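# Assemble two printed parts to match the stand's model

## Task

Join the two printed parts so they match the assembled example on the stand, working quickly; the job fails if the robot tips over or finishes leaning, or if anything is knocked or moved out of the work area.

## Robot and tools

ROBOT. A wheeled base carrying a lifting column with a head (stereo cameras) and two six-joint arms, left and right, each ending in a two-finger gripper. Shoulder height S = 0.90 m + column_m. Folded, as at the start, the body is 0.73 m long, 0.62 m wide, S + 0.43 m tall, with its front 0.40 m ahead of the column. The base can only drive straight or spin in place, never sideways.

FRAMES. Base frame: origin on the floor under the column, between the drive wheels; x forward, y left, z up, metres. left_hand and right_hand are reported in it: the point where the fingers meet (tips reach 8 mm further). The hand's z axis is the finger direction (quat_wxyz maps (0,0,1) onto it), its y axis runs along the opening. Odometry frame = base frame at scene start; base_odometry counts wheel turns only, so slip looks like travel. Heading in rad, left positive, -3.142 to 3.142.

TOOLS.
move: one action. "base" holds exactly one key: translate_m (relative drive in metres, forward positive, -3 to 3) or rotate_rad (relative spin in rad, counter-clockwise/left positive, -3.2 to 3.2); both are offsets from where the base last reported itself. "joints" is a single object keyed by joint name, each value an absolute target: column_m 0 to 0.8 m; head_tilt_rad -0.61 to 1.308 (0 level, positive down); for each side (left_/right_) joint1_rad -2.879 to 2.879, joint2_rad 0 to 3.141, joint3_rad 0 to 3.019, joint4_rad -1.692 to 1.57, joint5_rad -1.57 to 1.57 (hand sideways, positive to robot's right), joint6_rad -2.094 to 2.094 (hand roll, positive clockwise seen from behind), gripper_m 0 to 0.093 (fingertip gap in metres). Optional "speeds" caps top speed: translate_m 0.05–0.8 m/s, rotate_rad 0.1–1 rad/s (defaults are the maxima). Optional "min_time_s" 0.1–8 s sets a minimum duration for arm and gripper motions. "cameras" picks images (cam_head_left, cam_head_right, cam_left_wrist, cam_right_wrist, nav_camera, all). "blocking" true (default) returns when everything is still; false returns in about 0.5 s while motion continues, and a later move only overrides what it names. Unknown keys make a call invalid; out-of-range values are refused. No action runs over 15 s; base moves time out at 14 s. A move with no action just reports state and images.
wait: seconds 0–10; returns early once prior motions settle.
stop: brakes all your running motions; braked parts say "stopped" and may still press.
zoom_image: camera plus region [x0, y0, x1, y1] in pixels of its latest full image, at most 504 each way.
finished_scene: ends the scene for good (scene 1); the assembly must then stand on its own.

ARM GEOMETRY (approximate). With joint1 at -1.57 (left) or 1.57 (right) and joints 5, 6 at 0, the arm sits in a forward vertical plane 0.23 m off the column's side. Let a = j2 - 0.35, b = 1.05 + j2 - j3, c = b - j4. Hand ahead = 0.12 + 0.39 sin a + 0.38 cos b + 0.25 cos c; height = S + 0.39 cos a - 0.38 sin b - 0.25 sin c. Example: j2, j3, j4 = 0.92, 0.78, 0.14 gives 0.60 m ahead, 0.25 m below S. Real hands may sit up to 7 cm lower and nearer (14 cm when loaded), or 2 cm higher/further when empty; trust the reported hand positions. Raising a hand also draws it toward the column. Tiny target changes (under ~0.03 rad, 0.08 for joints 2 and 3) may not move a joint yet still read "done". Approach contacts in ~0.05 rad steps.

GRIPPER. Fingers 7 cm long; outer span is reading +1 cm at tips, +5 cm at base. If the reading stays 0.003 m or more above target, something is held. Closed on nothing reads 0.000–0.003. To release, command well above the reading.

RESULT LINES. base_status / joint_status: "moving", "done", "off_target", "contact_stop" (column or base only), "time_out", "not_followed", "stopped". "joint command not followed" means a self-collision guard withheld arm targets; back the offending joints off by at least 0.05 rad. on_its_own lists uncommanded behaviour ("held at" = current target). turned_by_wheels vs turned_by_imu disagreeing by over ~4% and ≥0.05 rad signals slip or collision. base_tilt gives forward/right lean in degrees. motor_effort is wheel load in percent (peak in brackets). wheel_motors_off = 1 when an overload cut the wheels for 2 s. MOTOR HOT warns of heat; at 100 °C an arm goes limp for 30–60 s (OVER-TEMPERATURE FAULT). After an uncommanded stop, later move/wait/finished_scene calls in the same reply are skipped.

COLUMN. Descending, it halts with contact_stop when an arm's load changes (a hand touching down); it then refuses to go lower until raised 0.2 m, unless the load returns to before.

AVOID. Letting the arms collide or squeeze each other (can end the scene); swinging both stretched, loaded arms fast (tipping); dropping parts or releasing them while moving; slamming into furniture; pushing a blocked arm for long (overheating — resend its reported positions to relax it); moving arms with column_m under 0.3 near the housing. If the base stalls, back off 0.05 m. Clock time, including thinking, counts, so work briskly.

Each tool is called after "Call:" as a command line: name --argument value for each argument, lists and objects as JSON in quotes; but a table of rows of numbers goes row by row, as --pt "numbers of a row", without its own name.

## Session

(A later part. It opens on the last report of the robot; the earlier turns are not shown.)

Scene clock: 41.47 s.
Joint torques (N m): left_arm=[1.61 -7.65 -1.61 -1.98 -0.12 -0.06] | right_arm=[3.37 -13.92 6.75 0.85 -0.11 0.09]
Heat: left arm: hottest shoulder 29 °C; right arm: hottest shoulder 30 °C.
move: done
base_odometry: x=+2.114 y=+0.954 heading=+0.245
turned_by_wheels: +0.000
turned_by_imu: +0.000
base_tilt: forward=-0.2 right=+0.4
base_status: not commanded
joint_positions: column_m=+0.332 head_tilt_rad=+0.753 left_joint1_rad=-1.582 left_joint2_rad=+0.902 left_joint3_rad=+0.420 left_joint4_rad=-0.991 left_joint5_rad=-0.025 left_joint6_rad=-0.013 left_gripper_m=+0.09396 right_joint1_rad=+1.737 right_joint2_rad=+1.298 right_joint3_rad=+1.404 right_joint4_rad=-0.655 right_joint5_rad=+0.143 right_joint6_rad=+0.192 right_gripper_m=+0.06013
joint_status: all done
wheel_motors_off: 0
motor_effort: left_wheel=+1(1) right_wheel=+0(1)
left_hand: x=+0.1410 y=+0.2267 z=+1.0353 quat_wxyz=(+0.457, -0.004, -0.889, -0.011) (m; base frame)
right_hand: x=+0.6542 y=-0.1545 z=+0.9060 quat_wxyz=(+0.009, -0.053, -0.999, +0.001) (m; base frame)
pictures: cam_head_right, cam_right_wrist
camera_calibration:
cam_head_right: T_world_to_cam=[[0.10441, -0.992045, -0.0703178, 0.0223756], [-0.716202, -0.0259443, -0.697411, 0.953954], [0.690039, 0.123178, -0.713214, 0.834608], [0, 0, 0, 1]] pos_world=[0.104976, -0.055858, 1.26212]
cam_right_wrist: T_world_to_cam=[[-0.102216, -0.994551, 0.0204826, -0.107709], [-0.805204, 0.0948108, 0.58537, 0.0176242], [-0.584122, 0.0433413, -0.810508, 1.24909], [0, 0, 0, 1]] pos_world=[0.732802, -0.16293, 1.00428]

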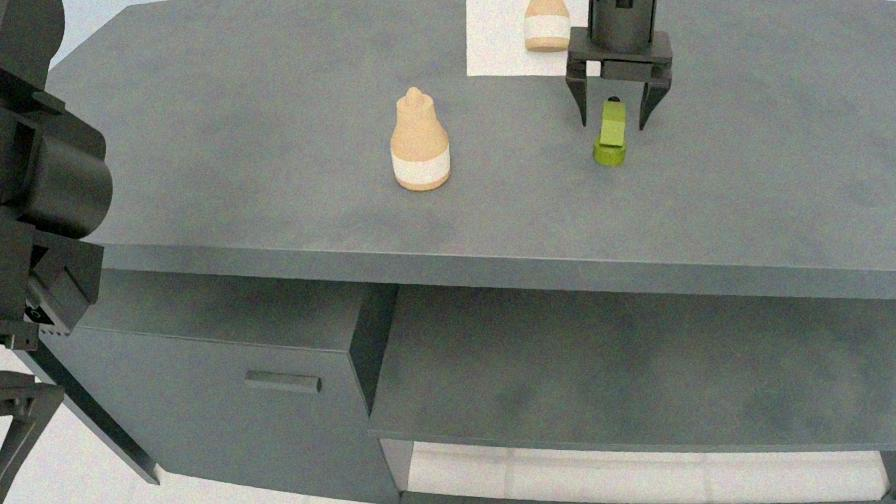

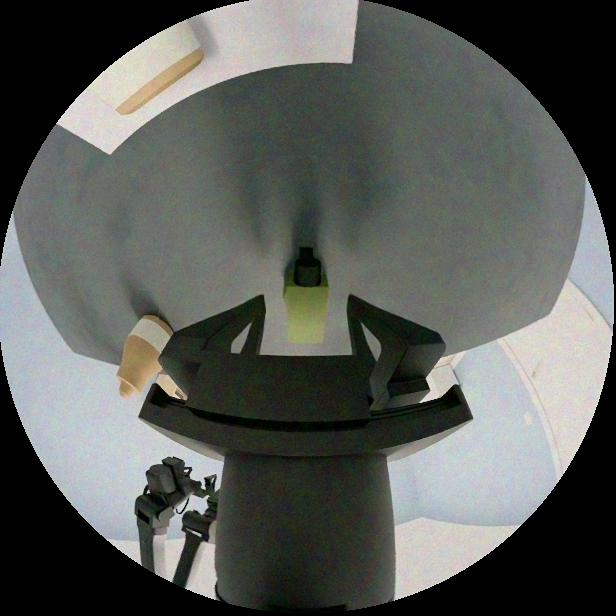

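Call:
move --joints '{"right_gripper_m": 0.012}' --min_time_s 1.2 --cameras '["cam_head_right", "cam_right_wrist"]'

Call:
zoom_image --camera "cam_right_wrist" --region '[200, 200, 400, 370]'

Call:
zoom_image --camera "cam_head_right" --region '[530, 60, 710, 210]'

Scene clock: 43.67 s.
Joint torques (N m): left_arm=[1.61 -7.53 -1.61 -1.96 -0.12 -0.06] | right_arm=[3.43 -13.92 6.75 0.85 -0.1 0.09]
Heat: left arm: hottest shoulder 29 °C; right arm: hottest shoulder 30 °C.
move: off_target
base_odometry: x=+2.114 y=+0.954 heading=+0.245
turned_by_wheels: +0.000
turned_by_imu: +0.000
base_tilt: forward=-0.3 right=+0.4
base_status: not commanded
joint_positions: column_m=+0.332 head_tilt_rad=+0.753 left_joint1_rad=-1.582 left_joint2_rad=+0.902 left_joint3_rad=+0.420 left_joint4_rad=-0.991 left_joint5_rad=-0.025 left_joint6_rad=-0.013 left_gripper_m=+0.09396 right_joint1_rad=+1.737 right_joint2_rad=+1.298 right_joint3_rad=+1.404 right_joint4_rad=-0.655 right_joint5_rad=+0.142 right_joint6_rad=+0.192 right_gripper_m=+0.02385
joint_status: right_gripper_m off_target (ended at +0.02388, target +0.01200)
wheel_motors_off: 0
motor_effort: left_wheel=+0(1) right_wheel=+0(1)
left_hand: x=+0.1410 y=+0.2267 z=+1.0353 quat_wxyz=(+0.457, -0.004, -0.889, -0.011) (m; base frame)
right_hand: x=+0.6542 y=-0.1544 z=+0.9060 quat_wxyz=(+0.009, -0.053, -0.999, +0.000) (m; base frame)
pictures: cam_head_right, cam_right_wrist
camera_calibration:
cam_head_right: T_world_to_cam=[[0.10441, -0.992045, -0.0703178, 0.0223756], [-0.716202, -0.0259443, -0.697411, 0.953954], [0.690039, 0.123178, -0.713214, 0.834608], [0, 0, 0, 1]] pos_world=[0.104976, -0.055858, 1.26212]
cam_right_wrist: T_world_to_cam=[[-0.102164, -0.994565, 0.0200709, -0.107246], [-0.805184, 0.0945252, 0.585443, 0.0174], [-0.584158, 0.0436506, -0.810465, 1.24906], [0, 0, 0, 1]] pos_world=[0.732702, -0.16283, 1.00428]

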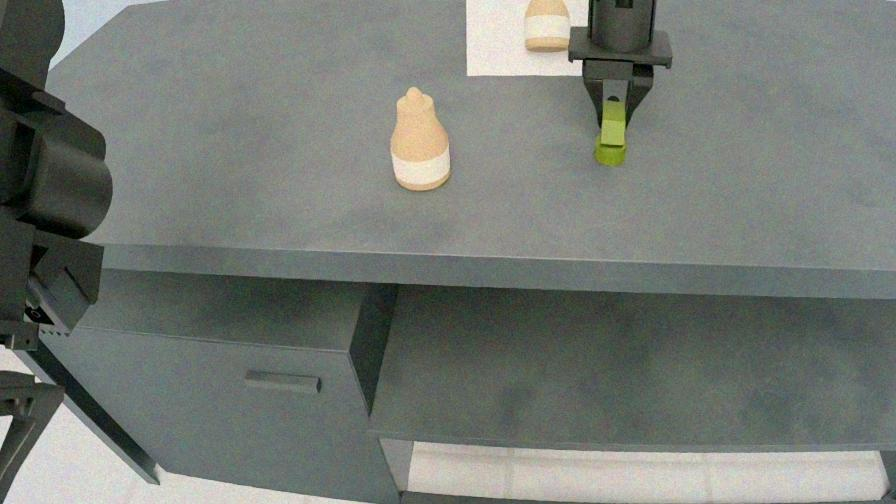

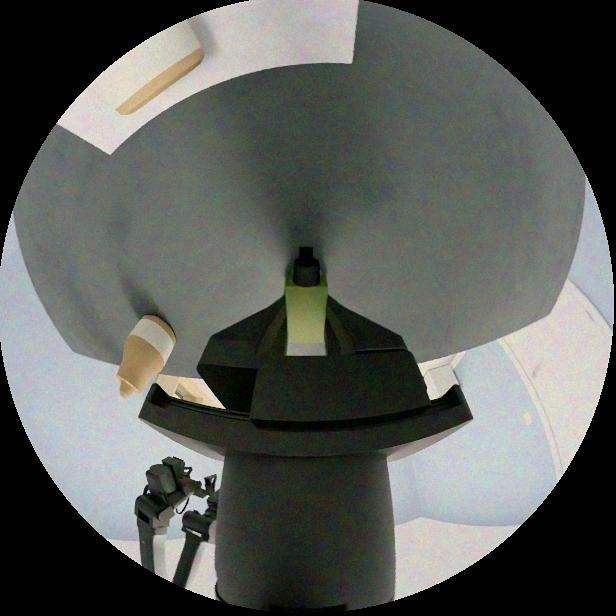

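Scaled by 2.520 from the camera's 616x616 image, which has a finer 880x880 frame.

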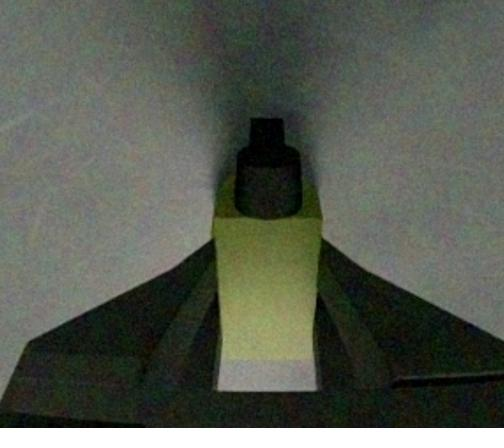

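Scaled by 2.800.

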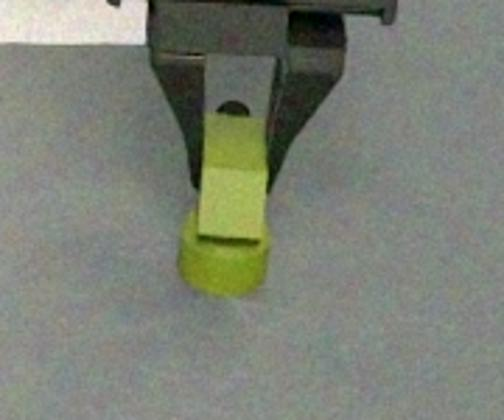

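Call:
move --joints '{"column_m": 0.5}' --blocking false

Call:
move --joints '{"right_joint1_rad": 2.161, "right_joint2_rad": 1.4625, "right_joint3_rad": 1.4912, "right_joint4_rad": -0.633, "right_joint5_rad": 0.503}' --min_time_s 2.5 --cameras '["cam_head_left", "cam_head_right", "cam_right_wrist"]'

Call:
zoom_image --camera "cam_head_right" --region '[340, 60, 520, 290]'

Call:
zoom_image --camera "cam_head_left" --region '[430, 60, 610, 290]'

Call:
zoom_image --camera "cam_right_wrist" --region '[200, 180, 420, 400]'

Scene clock: 51.87 s.
Joint torques (N m): left_arm=[1.61 -7.59 -1.62 -1.98 -0.12 -0.05] | right_arm=[3.43 -14.04 6.72 0.87 -0.11 0.09]
Heat: left arm: hottest shoulder 29 °C; right arm: hottest shoulder 30 °C.
move: moving
base_odometry: x=+2.114 y=+0.954 heading=+0.245
turned_by_wheels: +0.000
turned_by_imu: +0.000
base_tilt: forward=-0.3 right=+0.4
base_status: not commanded
joint_positions: column_m=+0.359 head_tilt_rad=+0.753 left_joint1_rad=-1.582 left_joint2_rad=+0.902 left_joint3_rad=+0.420 left_joint4_rad=-0.991 left_joint5_rad=-0.025 left_joint6_rad=-0.013 left_gripper_m=+0.09396 right_joint1_rad=+1.737 right_joint2_rad=+1.299 right_joint3_rad=+1.404 right_joint4_rad=-0.655 right_joint5_rad=+0.142 right_joint6_rad=+0.192 right_gripper_m=+0.02385
joint_status: column_m moving
wheel_motors_off: 0
motor_effort: left_wheel=+0(1) right_wheel=+0(1)
left_hand: x=+0.1410 y=+0.2267 z=+1.0625 quat_wxyz=(+0.457, -0.004, -0.889, -0.011) (m; base frame)
right_hand: x=+0.6539 y=-0.1544 z=+0.9328 quat_wxyz=(+0.010, -0.053, -0.999, +0.000) (m; base frame)
pictures: none

Scene clock: 54.67 s.
Joint torques (N m): left_arm=[1.67 -7.41 -1.61 -1.98 -0.12 -0.06] | right_arm=[8.12 -12.34 7.86 1.16 0.09 0.09]
Heat: left arm: hottest shoulder 29 °C; right arm: hottest shoulder 30 °C.
move: done
base_odometry: x=+2.114 y=+0.954 heading=+0.245
turned_by_wheels: +0.000
turned_by_imu: +0.000
base_tilt: forward=-0.3 right=+0.4
base_status: not commanded
joint_positions: column_m=+0.500 head_tilt_rad=+0.753 left_joint1_rad=-1.582 left_joint2_rad=+0.902 left_joint3_rad=+0.420 left_joint4_rad=-0.991 left_joint5_rad=-0.025 left_joint6_rad=-0.013 left_gripper_m=+0.09396 right_joint1_rad=+2.144 right_joint2_rad=+1.460 right_joint3_rad=+1.455 right_joint4_rad=-0.646 right_joint5_rad=+0.500 right_joint6_rad=+0.192 right_gripper_m=+0.02385
joint_status: all done
wheel_motors_off: 0
motor_effort: left_wheel=+0(1) right_wheel=+0(1)
left_hand: x=+0.1410 y=+0.2267 z=+1.2032 quat_wxyz=(+0.457, -0.004, -0.889, -0.011) (m; base frame)
right_hand: x=+0.6039 y=+0.0353 z=+1.0606 quat_wxyz=(+0.019, +0.072, -0.997, +0.010) (m; base frame)
pictures: cam_head_left, cam_head_right, cam_right_wrist
camera_calibration:
cam_head_left: T_world_to_cam=[[0.101187, -0.99228, -0.0717052, 0.155841], [-0.716356, -0.0226564, -0.697367, 1.07106], [0.690359, 0.121931, -0.713118, 0.954323], [0, 0, 0, 1]] pos_world=[0.0926695, 0.0625428, 1.43865]
cam_head_right: T_world_to_cam=[[0.10441, -0.992045, -0.0703178, 0.034182], [-0.716202, -0.0259443, -0.697411, 1.07105], [0.690039, 0.123178, -0.713214, 0.954356], [0, 0, 0, 1]] pos_world=[0.104976, -0.055858, 1.43002]
cam_right_wrist: T_world_to_cam=[[0.146361, -0.988559, 0.0364518, -0.0944818], [-0.792617, -0.0951438, 0.602251, -0.150188], [-0.591892, -0.117038, -0.797474, 1.3333], [0, 0, 0, 1]] pos_world=[0.683954, 0.0483564, 1.15716]

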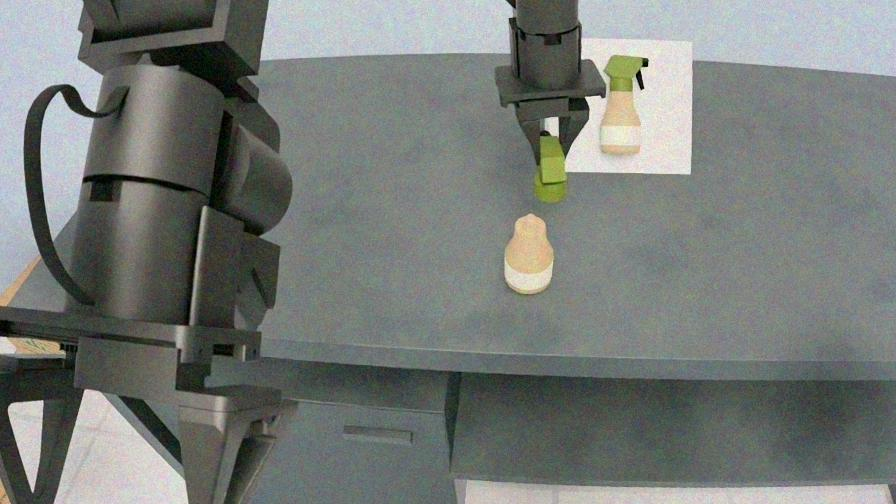

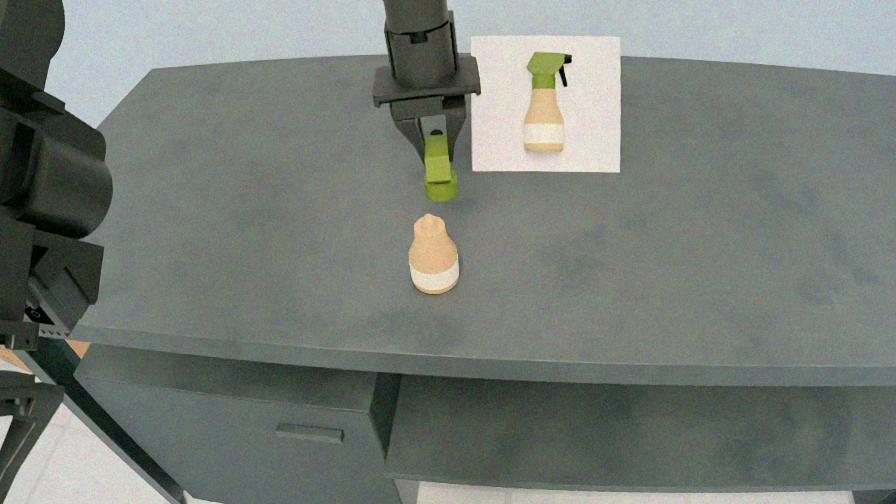

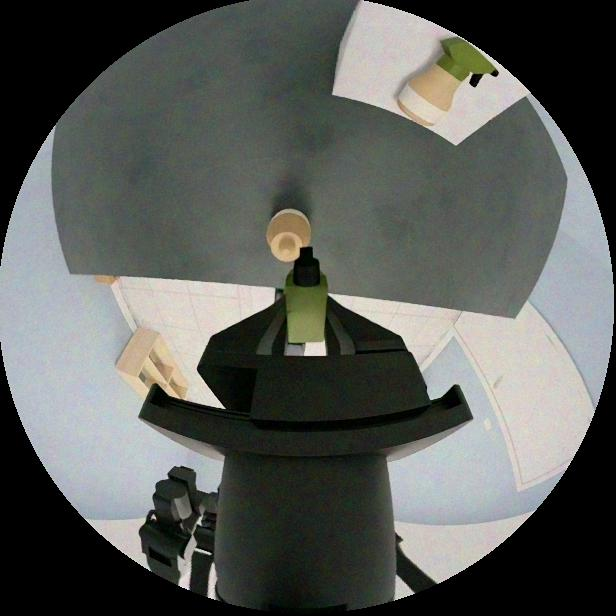

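Scaled by 2.191.

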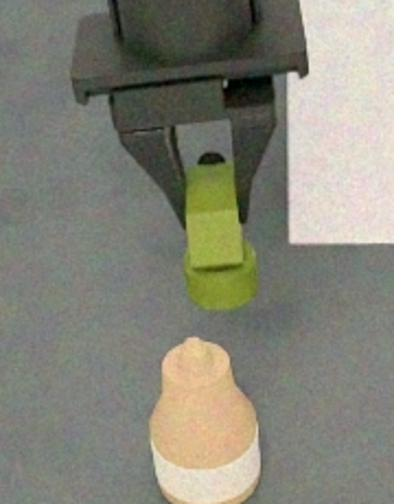

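Scaled by 2.191.

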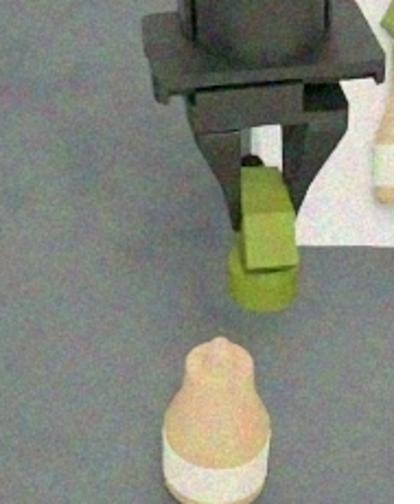

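Scaled by 2.291 from the camera's 616x616 image, which has a finer 880x880 frame.

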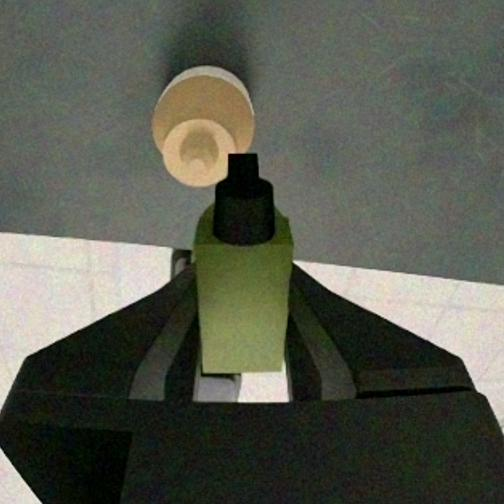

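Call:
move --joints '{"right_joint1_rad": 2.203, "right_joint5_rad": 0.53, "right_joint4_rad": -0.612, "column_m": 0.46}' --base '{"translate_m": 0.015}' --cameras '["cam_head_left", "cam_head_right", "cam_right_wrist"]'

Call:
zoom_image --camera "cam_head_right" --region '[370, 110, 490, 260]'

Call:
zoom_image --camera "cam_head_left" --region '[470, 110, 590, 260]'

Call:
zoom_image --camera "cam_right_wrist" --region '[220, 180, 400, 360]'

Scene clock: 62.77 s.
Joint torques (N m): left_arm=[1.67 -7.47 -1.37 -1.98 -0.12 -0.06] | right_arm=[7.71 -12.34 6.98 1.1 0.02 0.09]
Heat: left arm: hottest shoulder 29 °C; right arm: hottest shoulder 31 °C.
move: done
base_odometry: x=+2.129 y=+0.957 heading=+0.245
turned_by_wheels: +0.000
turned_by_imu: +0.000
base_tilt: forward=-0.3 right=+0.4
base_status: done
joint_positions: column_m=+0.460 head_tilt_rad=+0.753 left_joint1_rad=-1.582 left_joint2_rad=+0.902 left_joint3_rad=+0.417 left_joint4_rad=-0.991 left_joint5_rad=-0.025 left_joint6_rad=-0.013 left_gripper_m=+0.09396 right_joint1_rad=+2.198 right_joint2_rad=+1.462 right_joint3_rad=+1.467 right_joint4_rad=-0.622 right_joint5_rad=+0.528 right_joint6_rad=+0.192 right_gripper_m=+0.02385
joint_status: all done
wheel_motors_off: 0
motor_effort: left_wheel=+0(32) right_wheel=+0(31)
left_hand: x=+0.1397 y=+0.2267 z=+1.1638 quat_wxyz=(+0.458, -0.005, -0.889, -0.011) (m; base frame)
right_hand: x=+0.6086 y=+0.0636 z=+1.0345 quat_wxyz=(+0.000, +0.077, -0.997, -0.003) (m; base frame)
pictures: cam_head_left, cam_head_right, cam_right_wrist
camera_calibration:
cam_head_left: T_world_to_cam=[[0.101181, -0.99228, -0.0717118, 0.152997], [-0.716357, -0.022647, -0.697366, 1.04331], [0.690359, 0.121931, -0.713118, 0.925941], [0, 0, 0, 1]] pos_world=[0.0926695, 0.0625428, 1.39885]
cam_head_right: T_world_to_cam=[[0.104403, -0.992046, -0.0703244, 0.0313861], [-0.716203, -0.025935, -0.69741, 1.04322], [0.690039, 0.123178, -0.713214, 0.925899], [0, 0, 0, 1]] pos_world=[0.104976, -0.0558581, 1.39012]
cam_right_wrist: T_world_to_cam=[[0.156487, -0.987593, 0.0130749, -0.0483811], [-0.813241, -0.121325, 0.569139, -0.0795636], [-0.560492, -0.0996958, -0.822137, 1.32398], [0, 0, 0, 1]] pos_world=[0.684944, 0.0745609, 1.13441]

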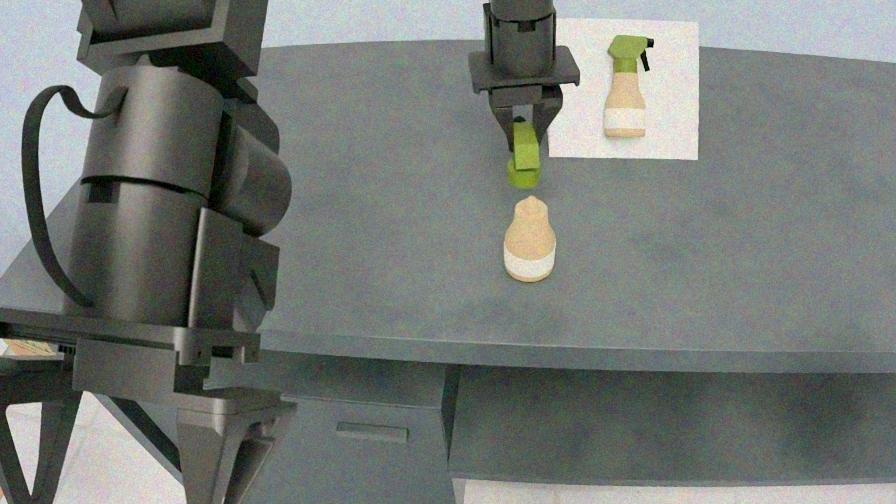

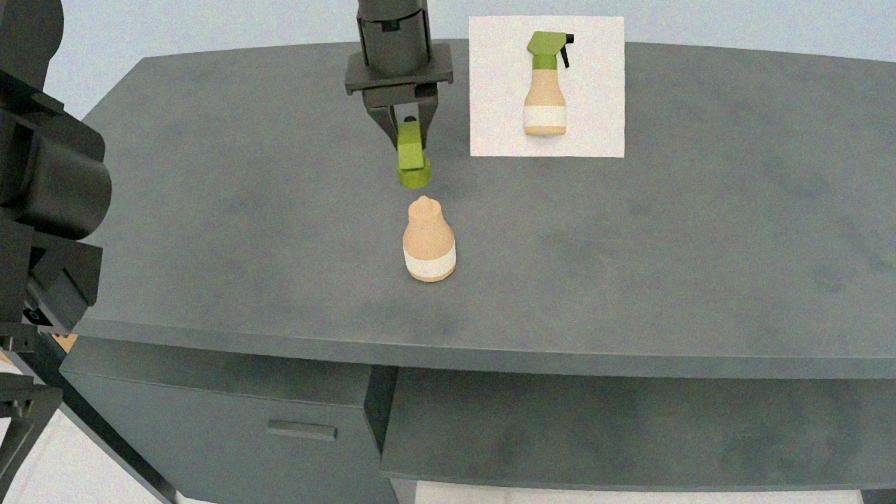

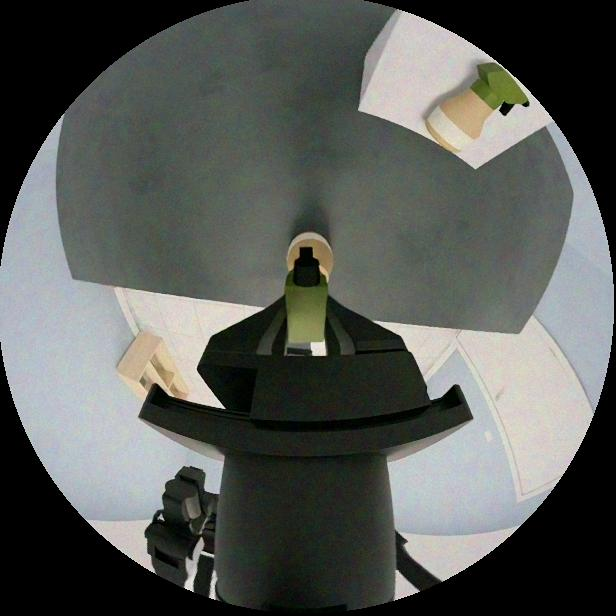

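Scaled by 3.360.

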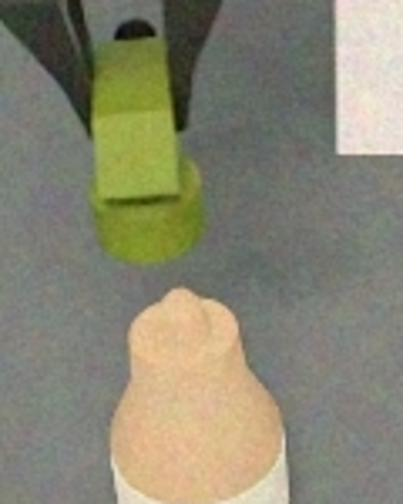

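Scaled by 3.360.

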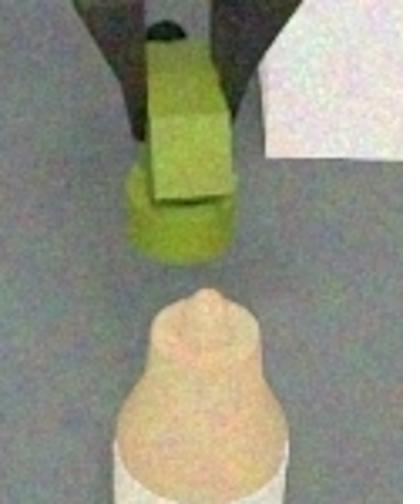

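Scaled by 2.800 from the camera's 616x616 image, which has a finer 880x880 frame.

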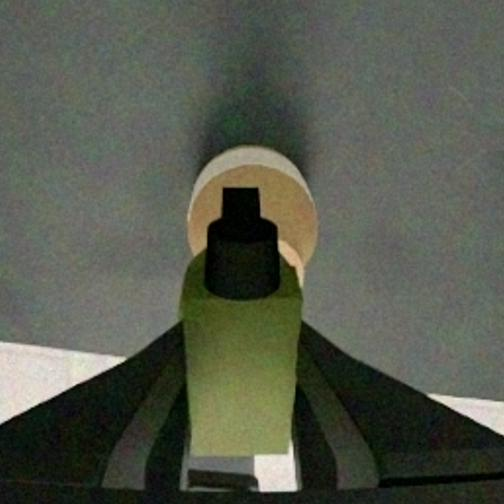

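Call:
move --base '{"rotate_rad": -0.012}'

Call:
move --base '{"translate_m": -0.006}' --cameras '["cam_head_left", "cam_head_right", "cam_right_wrist"]'

Call:
zoom_image --camera "cam_head_right" --region '[370, 110, 490, 260]'

Call:
zoom_image --camera "cam_head_left" --region '[470, 110, 590, 260]'

Call:
zoom_image --camera "cam_right_wrist" --region '[220, 180, 400, 360]'

Scene clock: 68.37 s.
Joint torques (N m): left_arm=[1.61 -7.36 -1.35 -1.98 -0.12 -0.05] | right_arm=[7.71 -12.34 6.97 1.1 0.01 0.09]
Heat: left arm: hottest shoulder 29 °C; right arm: hottest shoulder 31 °C.
move: done
base_odometry: x=+2.129 y=+0.957 heading=+0.235
turned_by_wheels: -0.010
turned_by_imu: -0.010
base_tilt: forward=-0.3 right=+0.4
base_status: done
joint_positions: column_m=+0.460 head_tilt_rad=+0.753 left_joint1_rad=-1.582 left_joint2_rad=+0.902 left_joint3_rad=+0.417 left_joint4_rad=-0.991 left_joint5_rad=-0.025 left_joint6_rad=-0.013 left_gripper_m=+0.09396 right_joint1_rad=+2.198 right_joint2_rad=+1.463 right_joint3_rad=+1.467 right_joint4_rad=-0.622 right_joint5_rad=+0.528 right_joint6_rad=+0.192 right_gripper_m=+0.02385
joint_status: not commanded
wheel_motors_off: 0
motor_effort: left_wheel=+2(48) right_wheel=-1(46)
left_hand: x=+0.1397 y=+0.2267 z=+1.1638 quat_wxyz=(+0.458, -0.005, -0.889, -0.011) (m; base frame)
right_hand: x=+0.6082 y=+0.0637 z=+1.0340 quat_wxyz=(+0.000, +0.077, -0.997, -0.003) (m; base frame)
pictures: none

Scene clock: 69.20 s.
Joint torques (N m): left_arm=[1.67 -7.36 -1.22 -2 -0.12 -0.06] | right_arm=[7.71 -12.45 6.87 1.07 0.01 0.09]
Heat: left arm: hottest shoulder 29 °C; right arm: hottest shoulder 31 °C.
move: done
base_odometry: x=+2.123 y=+0.956 heading=+0.237
turned_by_wheels: +0.002
turned_by_imu: +0.002
base_tilt: forward=-0.3 right=+0.4
base_status: done
joint_positions: column_m=+0.460 head_tilt_rad=+0.753 left_joint1_rad=-1.582 left_joint2_rad=+0.902 left_joint3_rad=+0.415 left_joint4_rad=-0.991 left_joint5_rad=-0.025 left_joint6_rad=-0.013 left_gripper_m=+0.09396 right_joint1_rad=+2.198 right_joint2_rad=+1.465 right_joint3_rad=+1.468 right_joint4_rad=-0.621 right_joint5_rad=+0.528 right_joint6_rad=+0.192 right_gripper_m=+0.02385
joint_status: not commanded
wheel_motors_off: 0
motor_effort: left_wheel=+3(51) right_wheel=-2(38)
left_hand: x=+0.1385 y=+0.2267 z=+1.1642 quat_wxyz=(+0.459, -0.005, -0.888, -0.011) (m; base frame)
right_hand: x=+0.6083 y=+0.0641 z=+1.0335 quat_wxyz=(+0.000, +0.077, -0.997, -0.003) (m; base frame)
pictures: cam_head_left, cam_head_right, cam_right_wrist
camera_calibration:
cam_head_left: T_world_to_cam=[[0.101167, -0.99228, -0.0717336, 0.153029], [-0.716555, -0.0226565, -0.697163, 1.04304], [0.690156, 0.121931, -0.713315, 0.926234], [0, 0, 0, 1]] pos_world=[0.0926714, 0.0625428, 1.39885]
cam_head_right: T_world_to_cam=[[0.104389, -0.992045, -0.0703471, 0.031419], [-0.716401, -0.0259445, -0.697207, 1.04296], [0.689836, 0.123178, -0.71341, 0.926192], [0, 0, 0, 1]] pos_world=[0.104978, -0.055858, 1.39012]
cam_right_wrist: T_world_to_cam=[[0.156894, -0.987527, 0.0131922, -0.0481433], [-0.812863, -0.121534, 0.569634, -0.0799124], [-0.560926, -0.100096, -0.821792, 1.3229], [0, 0, 0, 1]] pos_world=[0.684644, 0.0751614, 1.1333]

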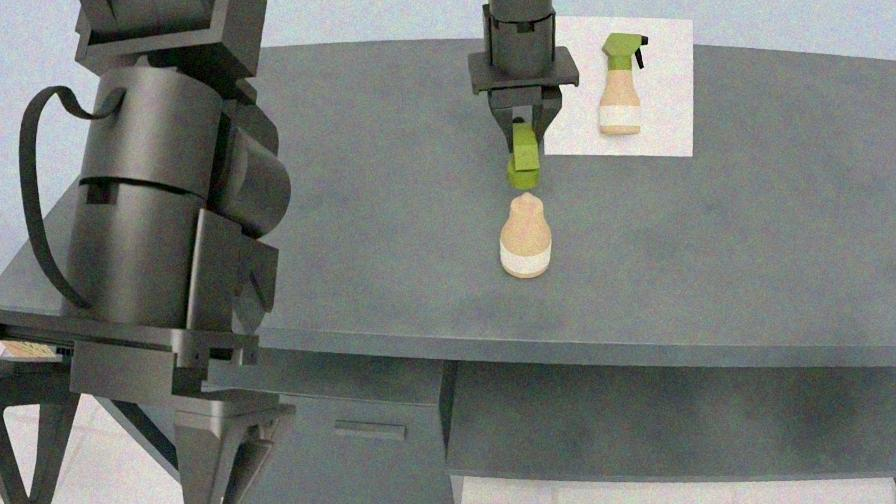

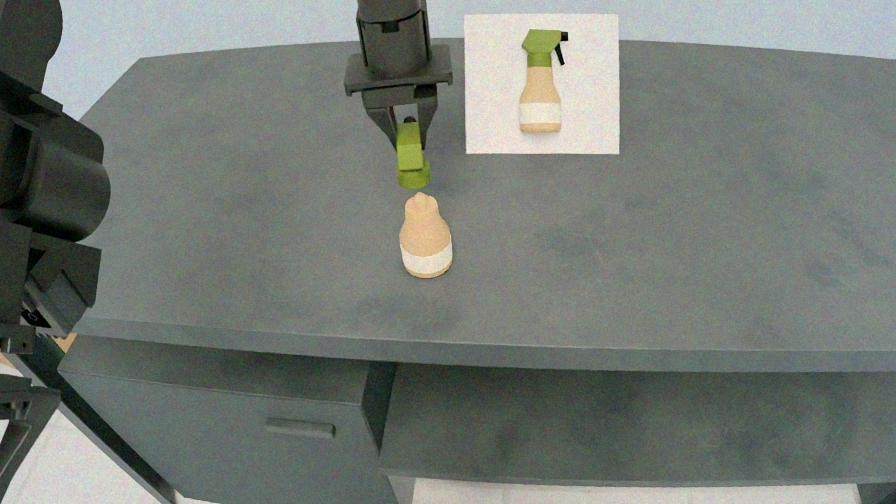

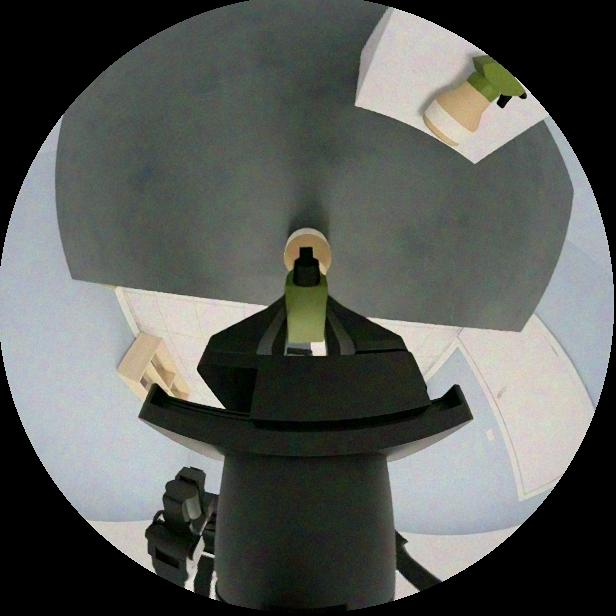

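Scaled by 3.360.

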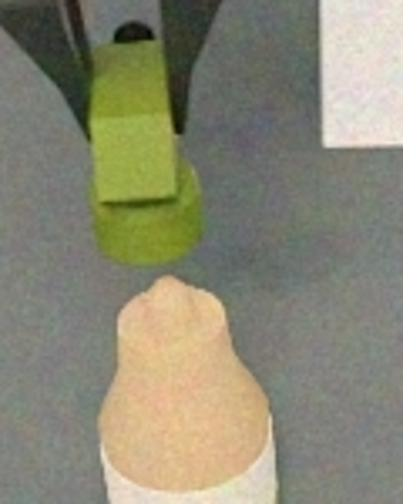

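Scaled by 3.360.

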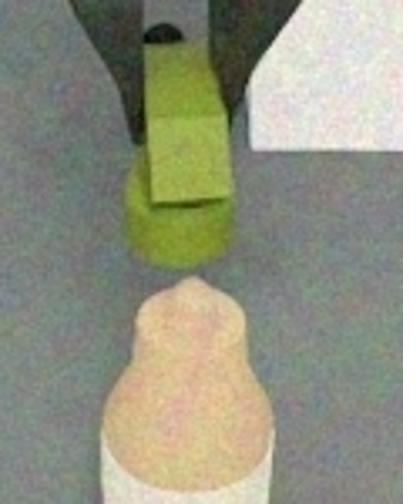

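Scaled by 2.800 from the camera's 616x616 image, which has a finer 880x880 frame.

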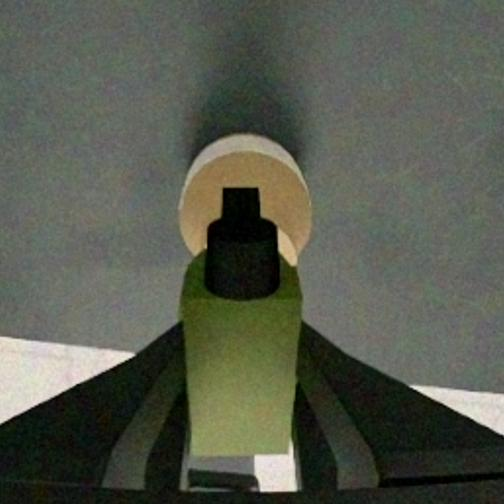

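Call:
move --base '{"rotate_rad": -0.009}'

Call:
move --joints '{"column_m": 0.435}' --cameras '["cam_head_left", "cam_head_right", "cam_right_wrist"]'

Call:
zoom_image --camera "cam_head_right" --region '[370, 110, 490, 260]'

Call:
zoom_image --camera "cam_head_left" --region '[470, 110, 590, 260]'

Call:
zoom_image --camera "cam_right_wrist" --region '[220, 180, 400, 360]'

Scene clock: 71.97 s.
Joint torques (N m): left_arm=[1.61 -7.41 -1.21 -2.02 -0.12 -0.06] | right_arm=[7.77 -12.51 6.84 1.07 -0.01 0.09]
Heat: left arm: hottest shoulder 29 °C; right arm: hottest shoulder 32 °C.
move: done
base_odometry: x=+2.123 y=+0.956 heading=+0.230
turned_by_wheels: -0.007
turned_by_imu: -0.007
base_tilt: forward=-0.3 right=+0.4
base_status: done
joint_positions: column_m=+0.460 head_tilt_rad=+0.753 left_joint1_rad=-1.582 left_joint2_rad=+0.902 left_joint3_rad=+0.415 left_joint4_rad=-0.991 left_joint5_rad=-0.025 left_joint6_rad=-0.013 left_gripper_m=+0.09396 right_joint1_rad=+2.198 right_joint2_rad=+1.465 right_joint3_rad=+1.468 right_joint4_rad=-0.621 right_joint5_rad=+0.529 right_joint6_rad=+0.192 right_gripper_m=+0.02385
joint_status: not commanded
wheel_motors_off: 0
motor_effort: left_wheel=+1(45) right_wheel=-1(43)
left_hand: x=+0.1385 y=+0.2267 z=+1.1642 quat_wxyz=(+0.459, -0.005, -0.888, -0.011) (m; base frame)
right_hand: x=+0.6081 y=+0.0639 z=+1.0330 quat_wxyz=(+0.000, +0.077, -0.997, -0.002) (m; base frame)
pictures: none

Scene clock: 72.90 s.
Joint torques (N m): left_arm=[1.61 -7.24 -1.28 -1.98 -0.12 -0.06] | right_arm=[7.77 -12.51 6.84 1.07 -0.01 0.09]
Heat: left arm: hottest shoulder 29 °C; right arm: hottest shoulder 32 °C.
move: done
base_odometry: x=+2.123 y=+0.956 heading=+0.230
turned_by_wheels: +0.000
turned_by_imu: +0.000
base_tilt: forward=-0.3 right=+0.4
base_status: not commanded
joint_positions: column_m=+0.435 head_tilt_rad=+0.753 left_joint1_rad=-1.582 left_joint2_rad=+0.902 left_joint3_rad=+0.415 left_joint4_rad=-0.991 left_joint5_rad=-0.025 left_joint6_rad=-0.013 left_gripper_m=+0.09396 right_joint1_rad=+2.198 right_joint2_rad=+1.465 right_joint3_rad=+1.468 right_joint4_rad=-0.621 right_joint5_rad=+0.529 right_joint6_rad=+0.192 right_gripper_m=+0.02385
joint_status: all done
wheel_motors_off: 0
motor_effort: left_wheel=+3(4) right_wheel=-3(3)
left_hand: x=+0.1385 y=+0.2267 z=+1.1392 quat_wxyz=(+0.459, -0.005, -0.888, -0.011) (m; base frame)
right_hand: x=+0.6081 y=+0.0639 z=+1.0080 quat_wxyz=(+0.000, +0.077, -0.997, -0.002) (m; base frame)
pictures: cam_head_left, cam_head_right, cam_right_wrist
camera_calibration:
cam_head_left: T_world_to_cam=[[0.101167, -0.99228, -0.0717336, 0.151236], [-0.716555, -0.0226565, -0.697163, 1.02561], [0.690156, 0.121931, -0.713315, 0.908401], [0, 0, 0, 1]] pos_world=[0.0926714, 0.0625428, 1.37385]
cam_head_right: T_world_to_cam=[[0.104389, -0.992045, -0.0703471, 0.0296603], [-0.716401, -0.0259445, -0.697207, 1.02553], [0.689836, 0.123178, -0.71341, 0.908357], [0, 0, 0, 1]] pos_world=[0.104978, -0.055858, 1.36512]
cam_right_wrist: T_world_to_cam=[[0.157064, -0.987484, 0.0143538, -0.0491818], [-0.812632, -0.120967, 0.570085, -0.066249], [-0.561213, -0.101204, -0.82146, 1.30174], [0, 0, 0, 1]] pos_world=[0.684444, 0.075162, 1.1078]

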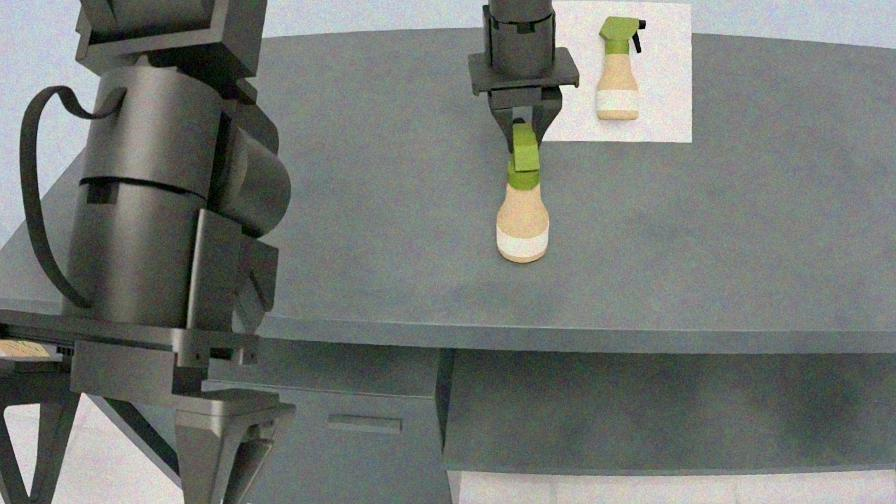

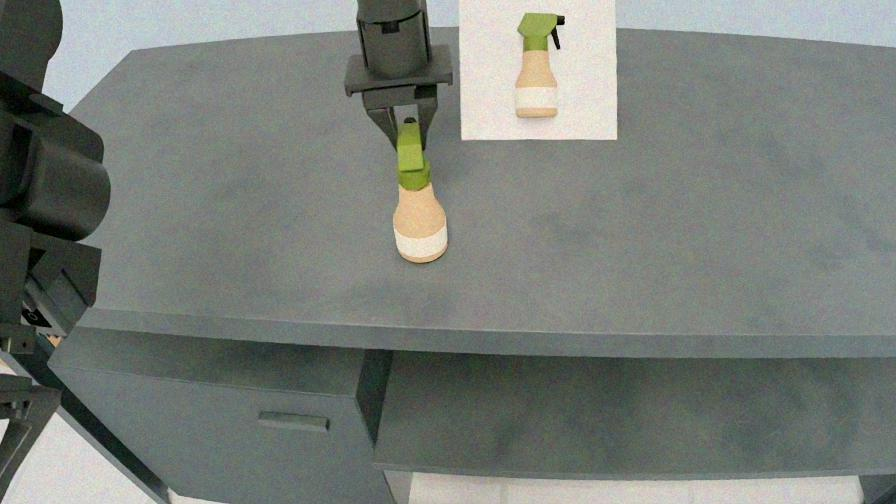

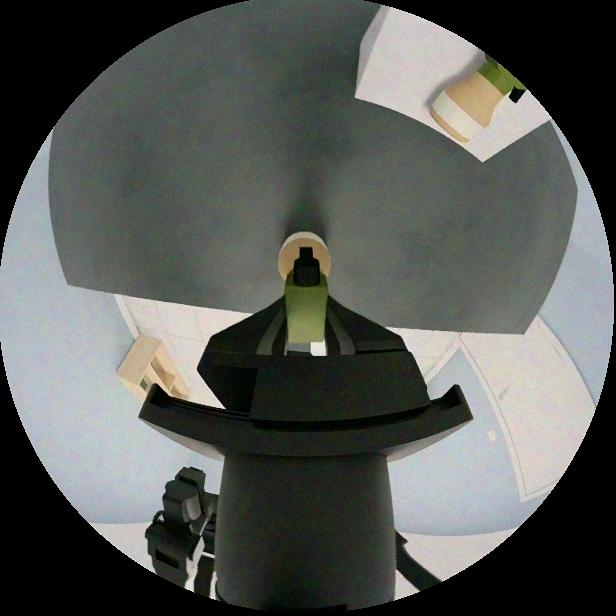

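Scaled by 3.360.

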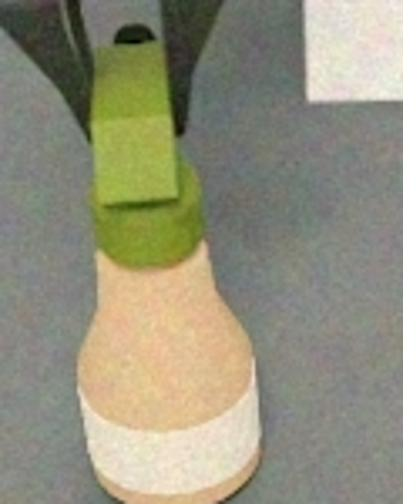

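Scaled by 3.360.

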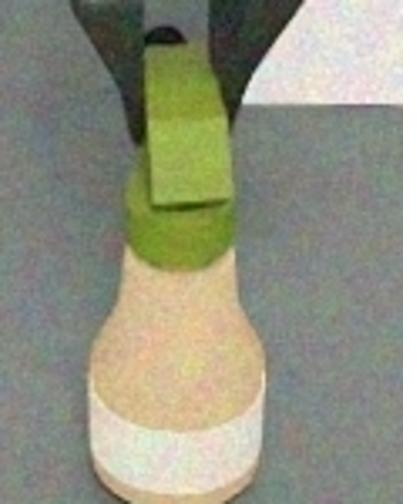

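Scaled by 2.800 from the camera's 616x616 image, which has a finer 880x880 frame.

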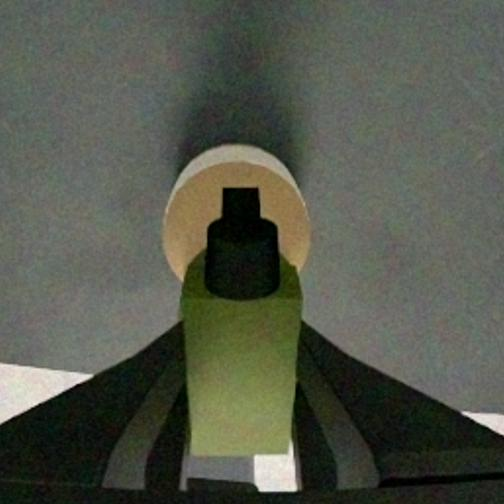

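Call:
move --joints '{"column_m": 0.414}' --cameras '["cam_head_left", "cam_head_right", "cam_right_wrist"]'

Call:
zoom_image --camera "cam_head_right" --region '[370, 100, 490, 250]'

Call:
zoom_image --camera "cam_head_left" --region '[470, 100, 590, 250]'

Call:
zoom_image --camera "cam_right_wrist" --region '[220, 180, 400, 360]'

Scene clock: 74.90 s.
Joint torques (N m): left_arm=[1.67 -7.36 -1.24 -1.98 -0.12 -0.06] | right_arm=[6.89 -11.05 6.98 1.25 -0.02 0.09]
Heat: left arm: hottest shoulder 29 °C; right arm: hottest shoulder 32 °C.
move: done
base_odometry: x=+2.123 y=+0.956 heading=+0.230
turned_by_wheels: +0.000
turned_by_imu: +0.000
base_tilt: forward=-0.3 right=+0.4
base_status: not commanded
joint_positions: column_m=+0.414 head_tilt_rad=+0.753 left_joint1_rad=-1.582 left_joint2_rad=+0.902 left_joint3_rad=+0.415 left_joint4_rad=-0.991 left_joint5_rad=-0.025 left_joint6_rad=-0.013 left_gripper_m=+0.09396 right_joint1_rad=+2.209 right_joint2_rad=+1.444 right_joint3_rad=+1.468 right_joint4_rad=-0.625 right_joint5_rad=+0.529 right_joint6_rad=+0.192 right_gripper_m=+0.02385
joint_status: all done
wheel_motors_off: 0
motor_effort: left_wheel=+5(5) right_wheel=-2(3)
left_hand: x=+0.1385 y=+0.2267 z=+1.1183 quat_wxyz=(+0.459, -0.005, -0.888, -0.011) (m; base frame)
right_hand: x=+0.6142 y=+0.0664 z=+0.9998 quat_wxyz=(-0.007, +0.076, -0.997, -0.009) (m; base frame)
pictures: cam_head_left, cam_head_right, cam_right_wrist
camera_calibration:
cam_head_left: T_world_to_cam=[[0.101167, -0.99228, -0.0717336, 0.149729], [-0.716555, -0.0226565, -0.697163, 1.01097], [0.690156, 0.121931, -0.713315, 0.893421], [0, 0, 0, 1]] pos_world=[0.0926714, 0.0625428, 1.35285]
cam_head_right: T_world_to_cam=[[0.104389, -0.992045, -0.0703471, 0.028183], [-0.716401, -0.0259445, -0.697207, 1.01089], [0.689836, 0.123178, -0.71341, 0.893375], [0, 0, 0, 1]] pos_world=[0.104978, -0.055858, 1.34412]
cam_right_wrist: T_world_to_cam=[[0.153751, -0.988107, 0.00202439, -0.0331496], [-0.82082, -0.12658, 0.556984, -0.0377829], [-0.550104, -0.0872988, -0.830521, 1.30004], [0, 0, 0, 1]] pos_world=[0.68924, 0.0759537, 1.10082]

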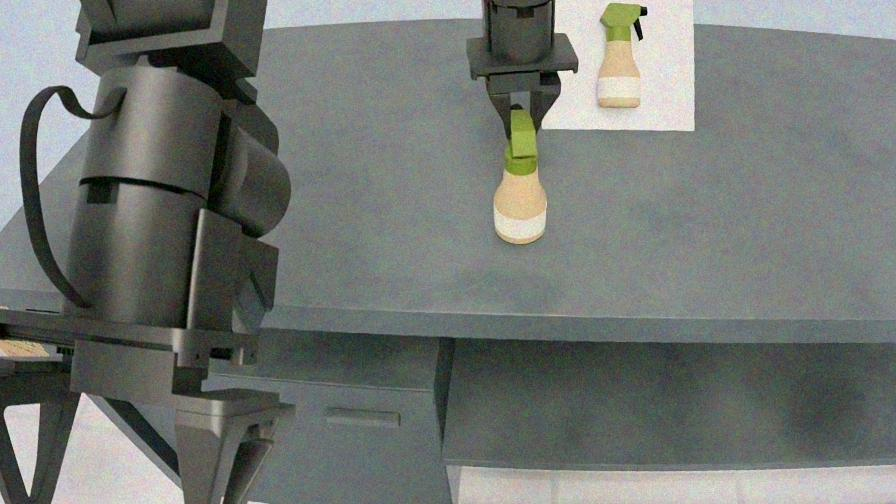

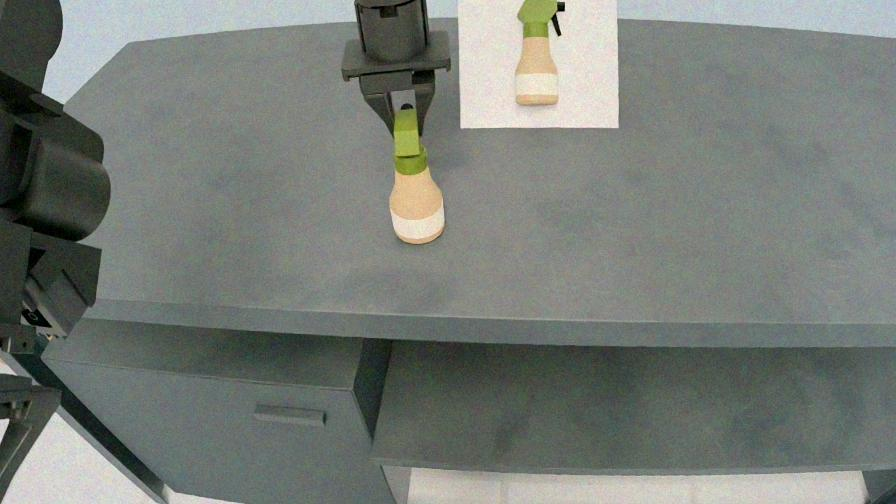

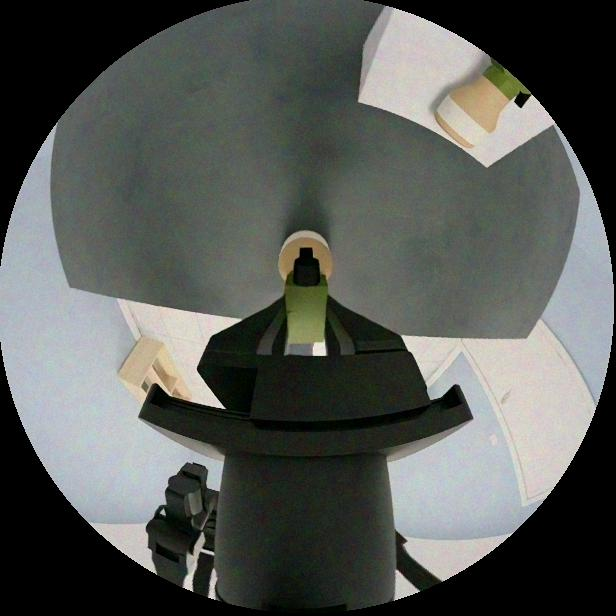

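Scaled by 3.360.

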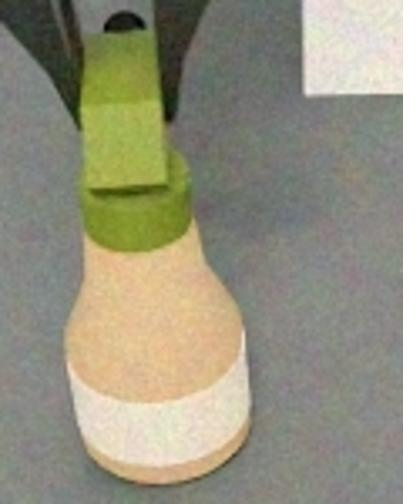

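Scaled by 3.360.

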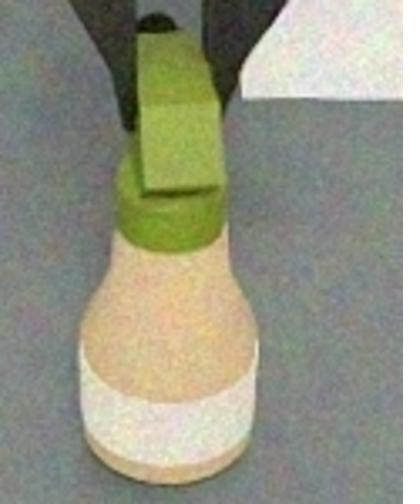

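Scaled by 2.800 from the camera's 616x616 image, which has a finer 880x880 frame.

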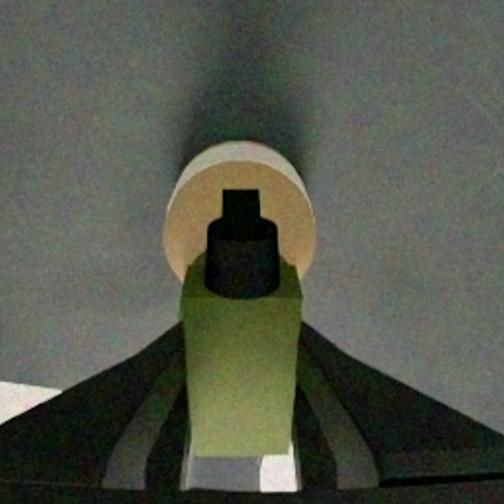

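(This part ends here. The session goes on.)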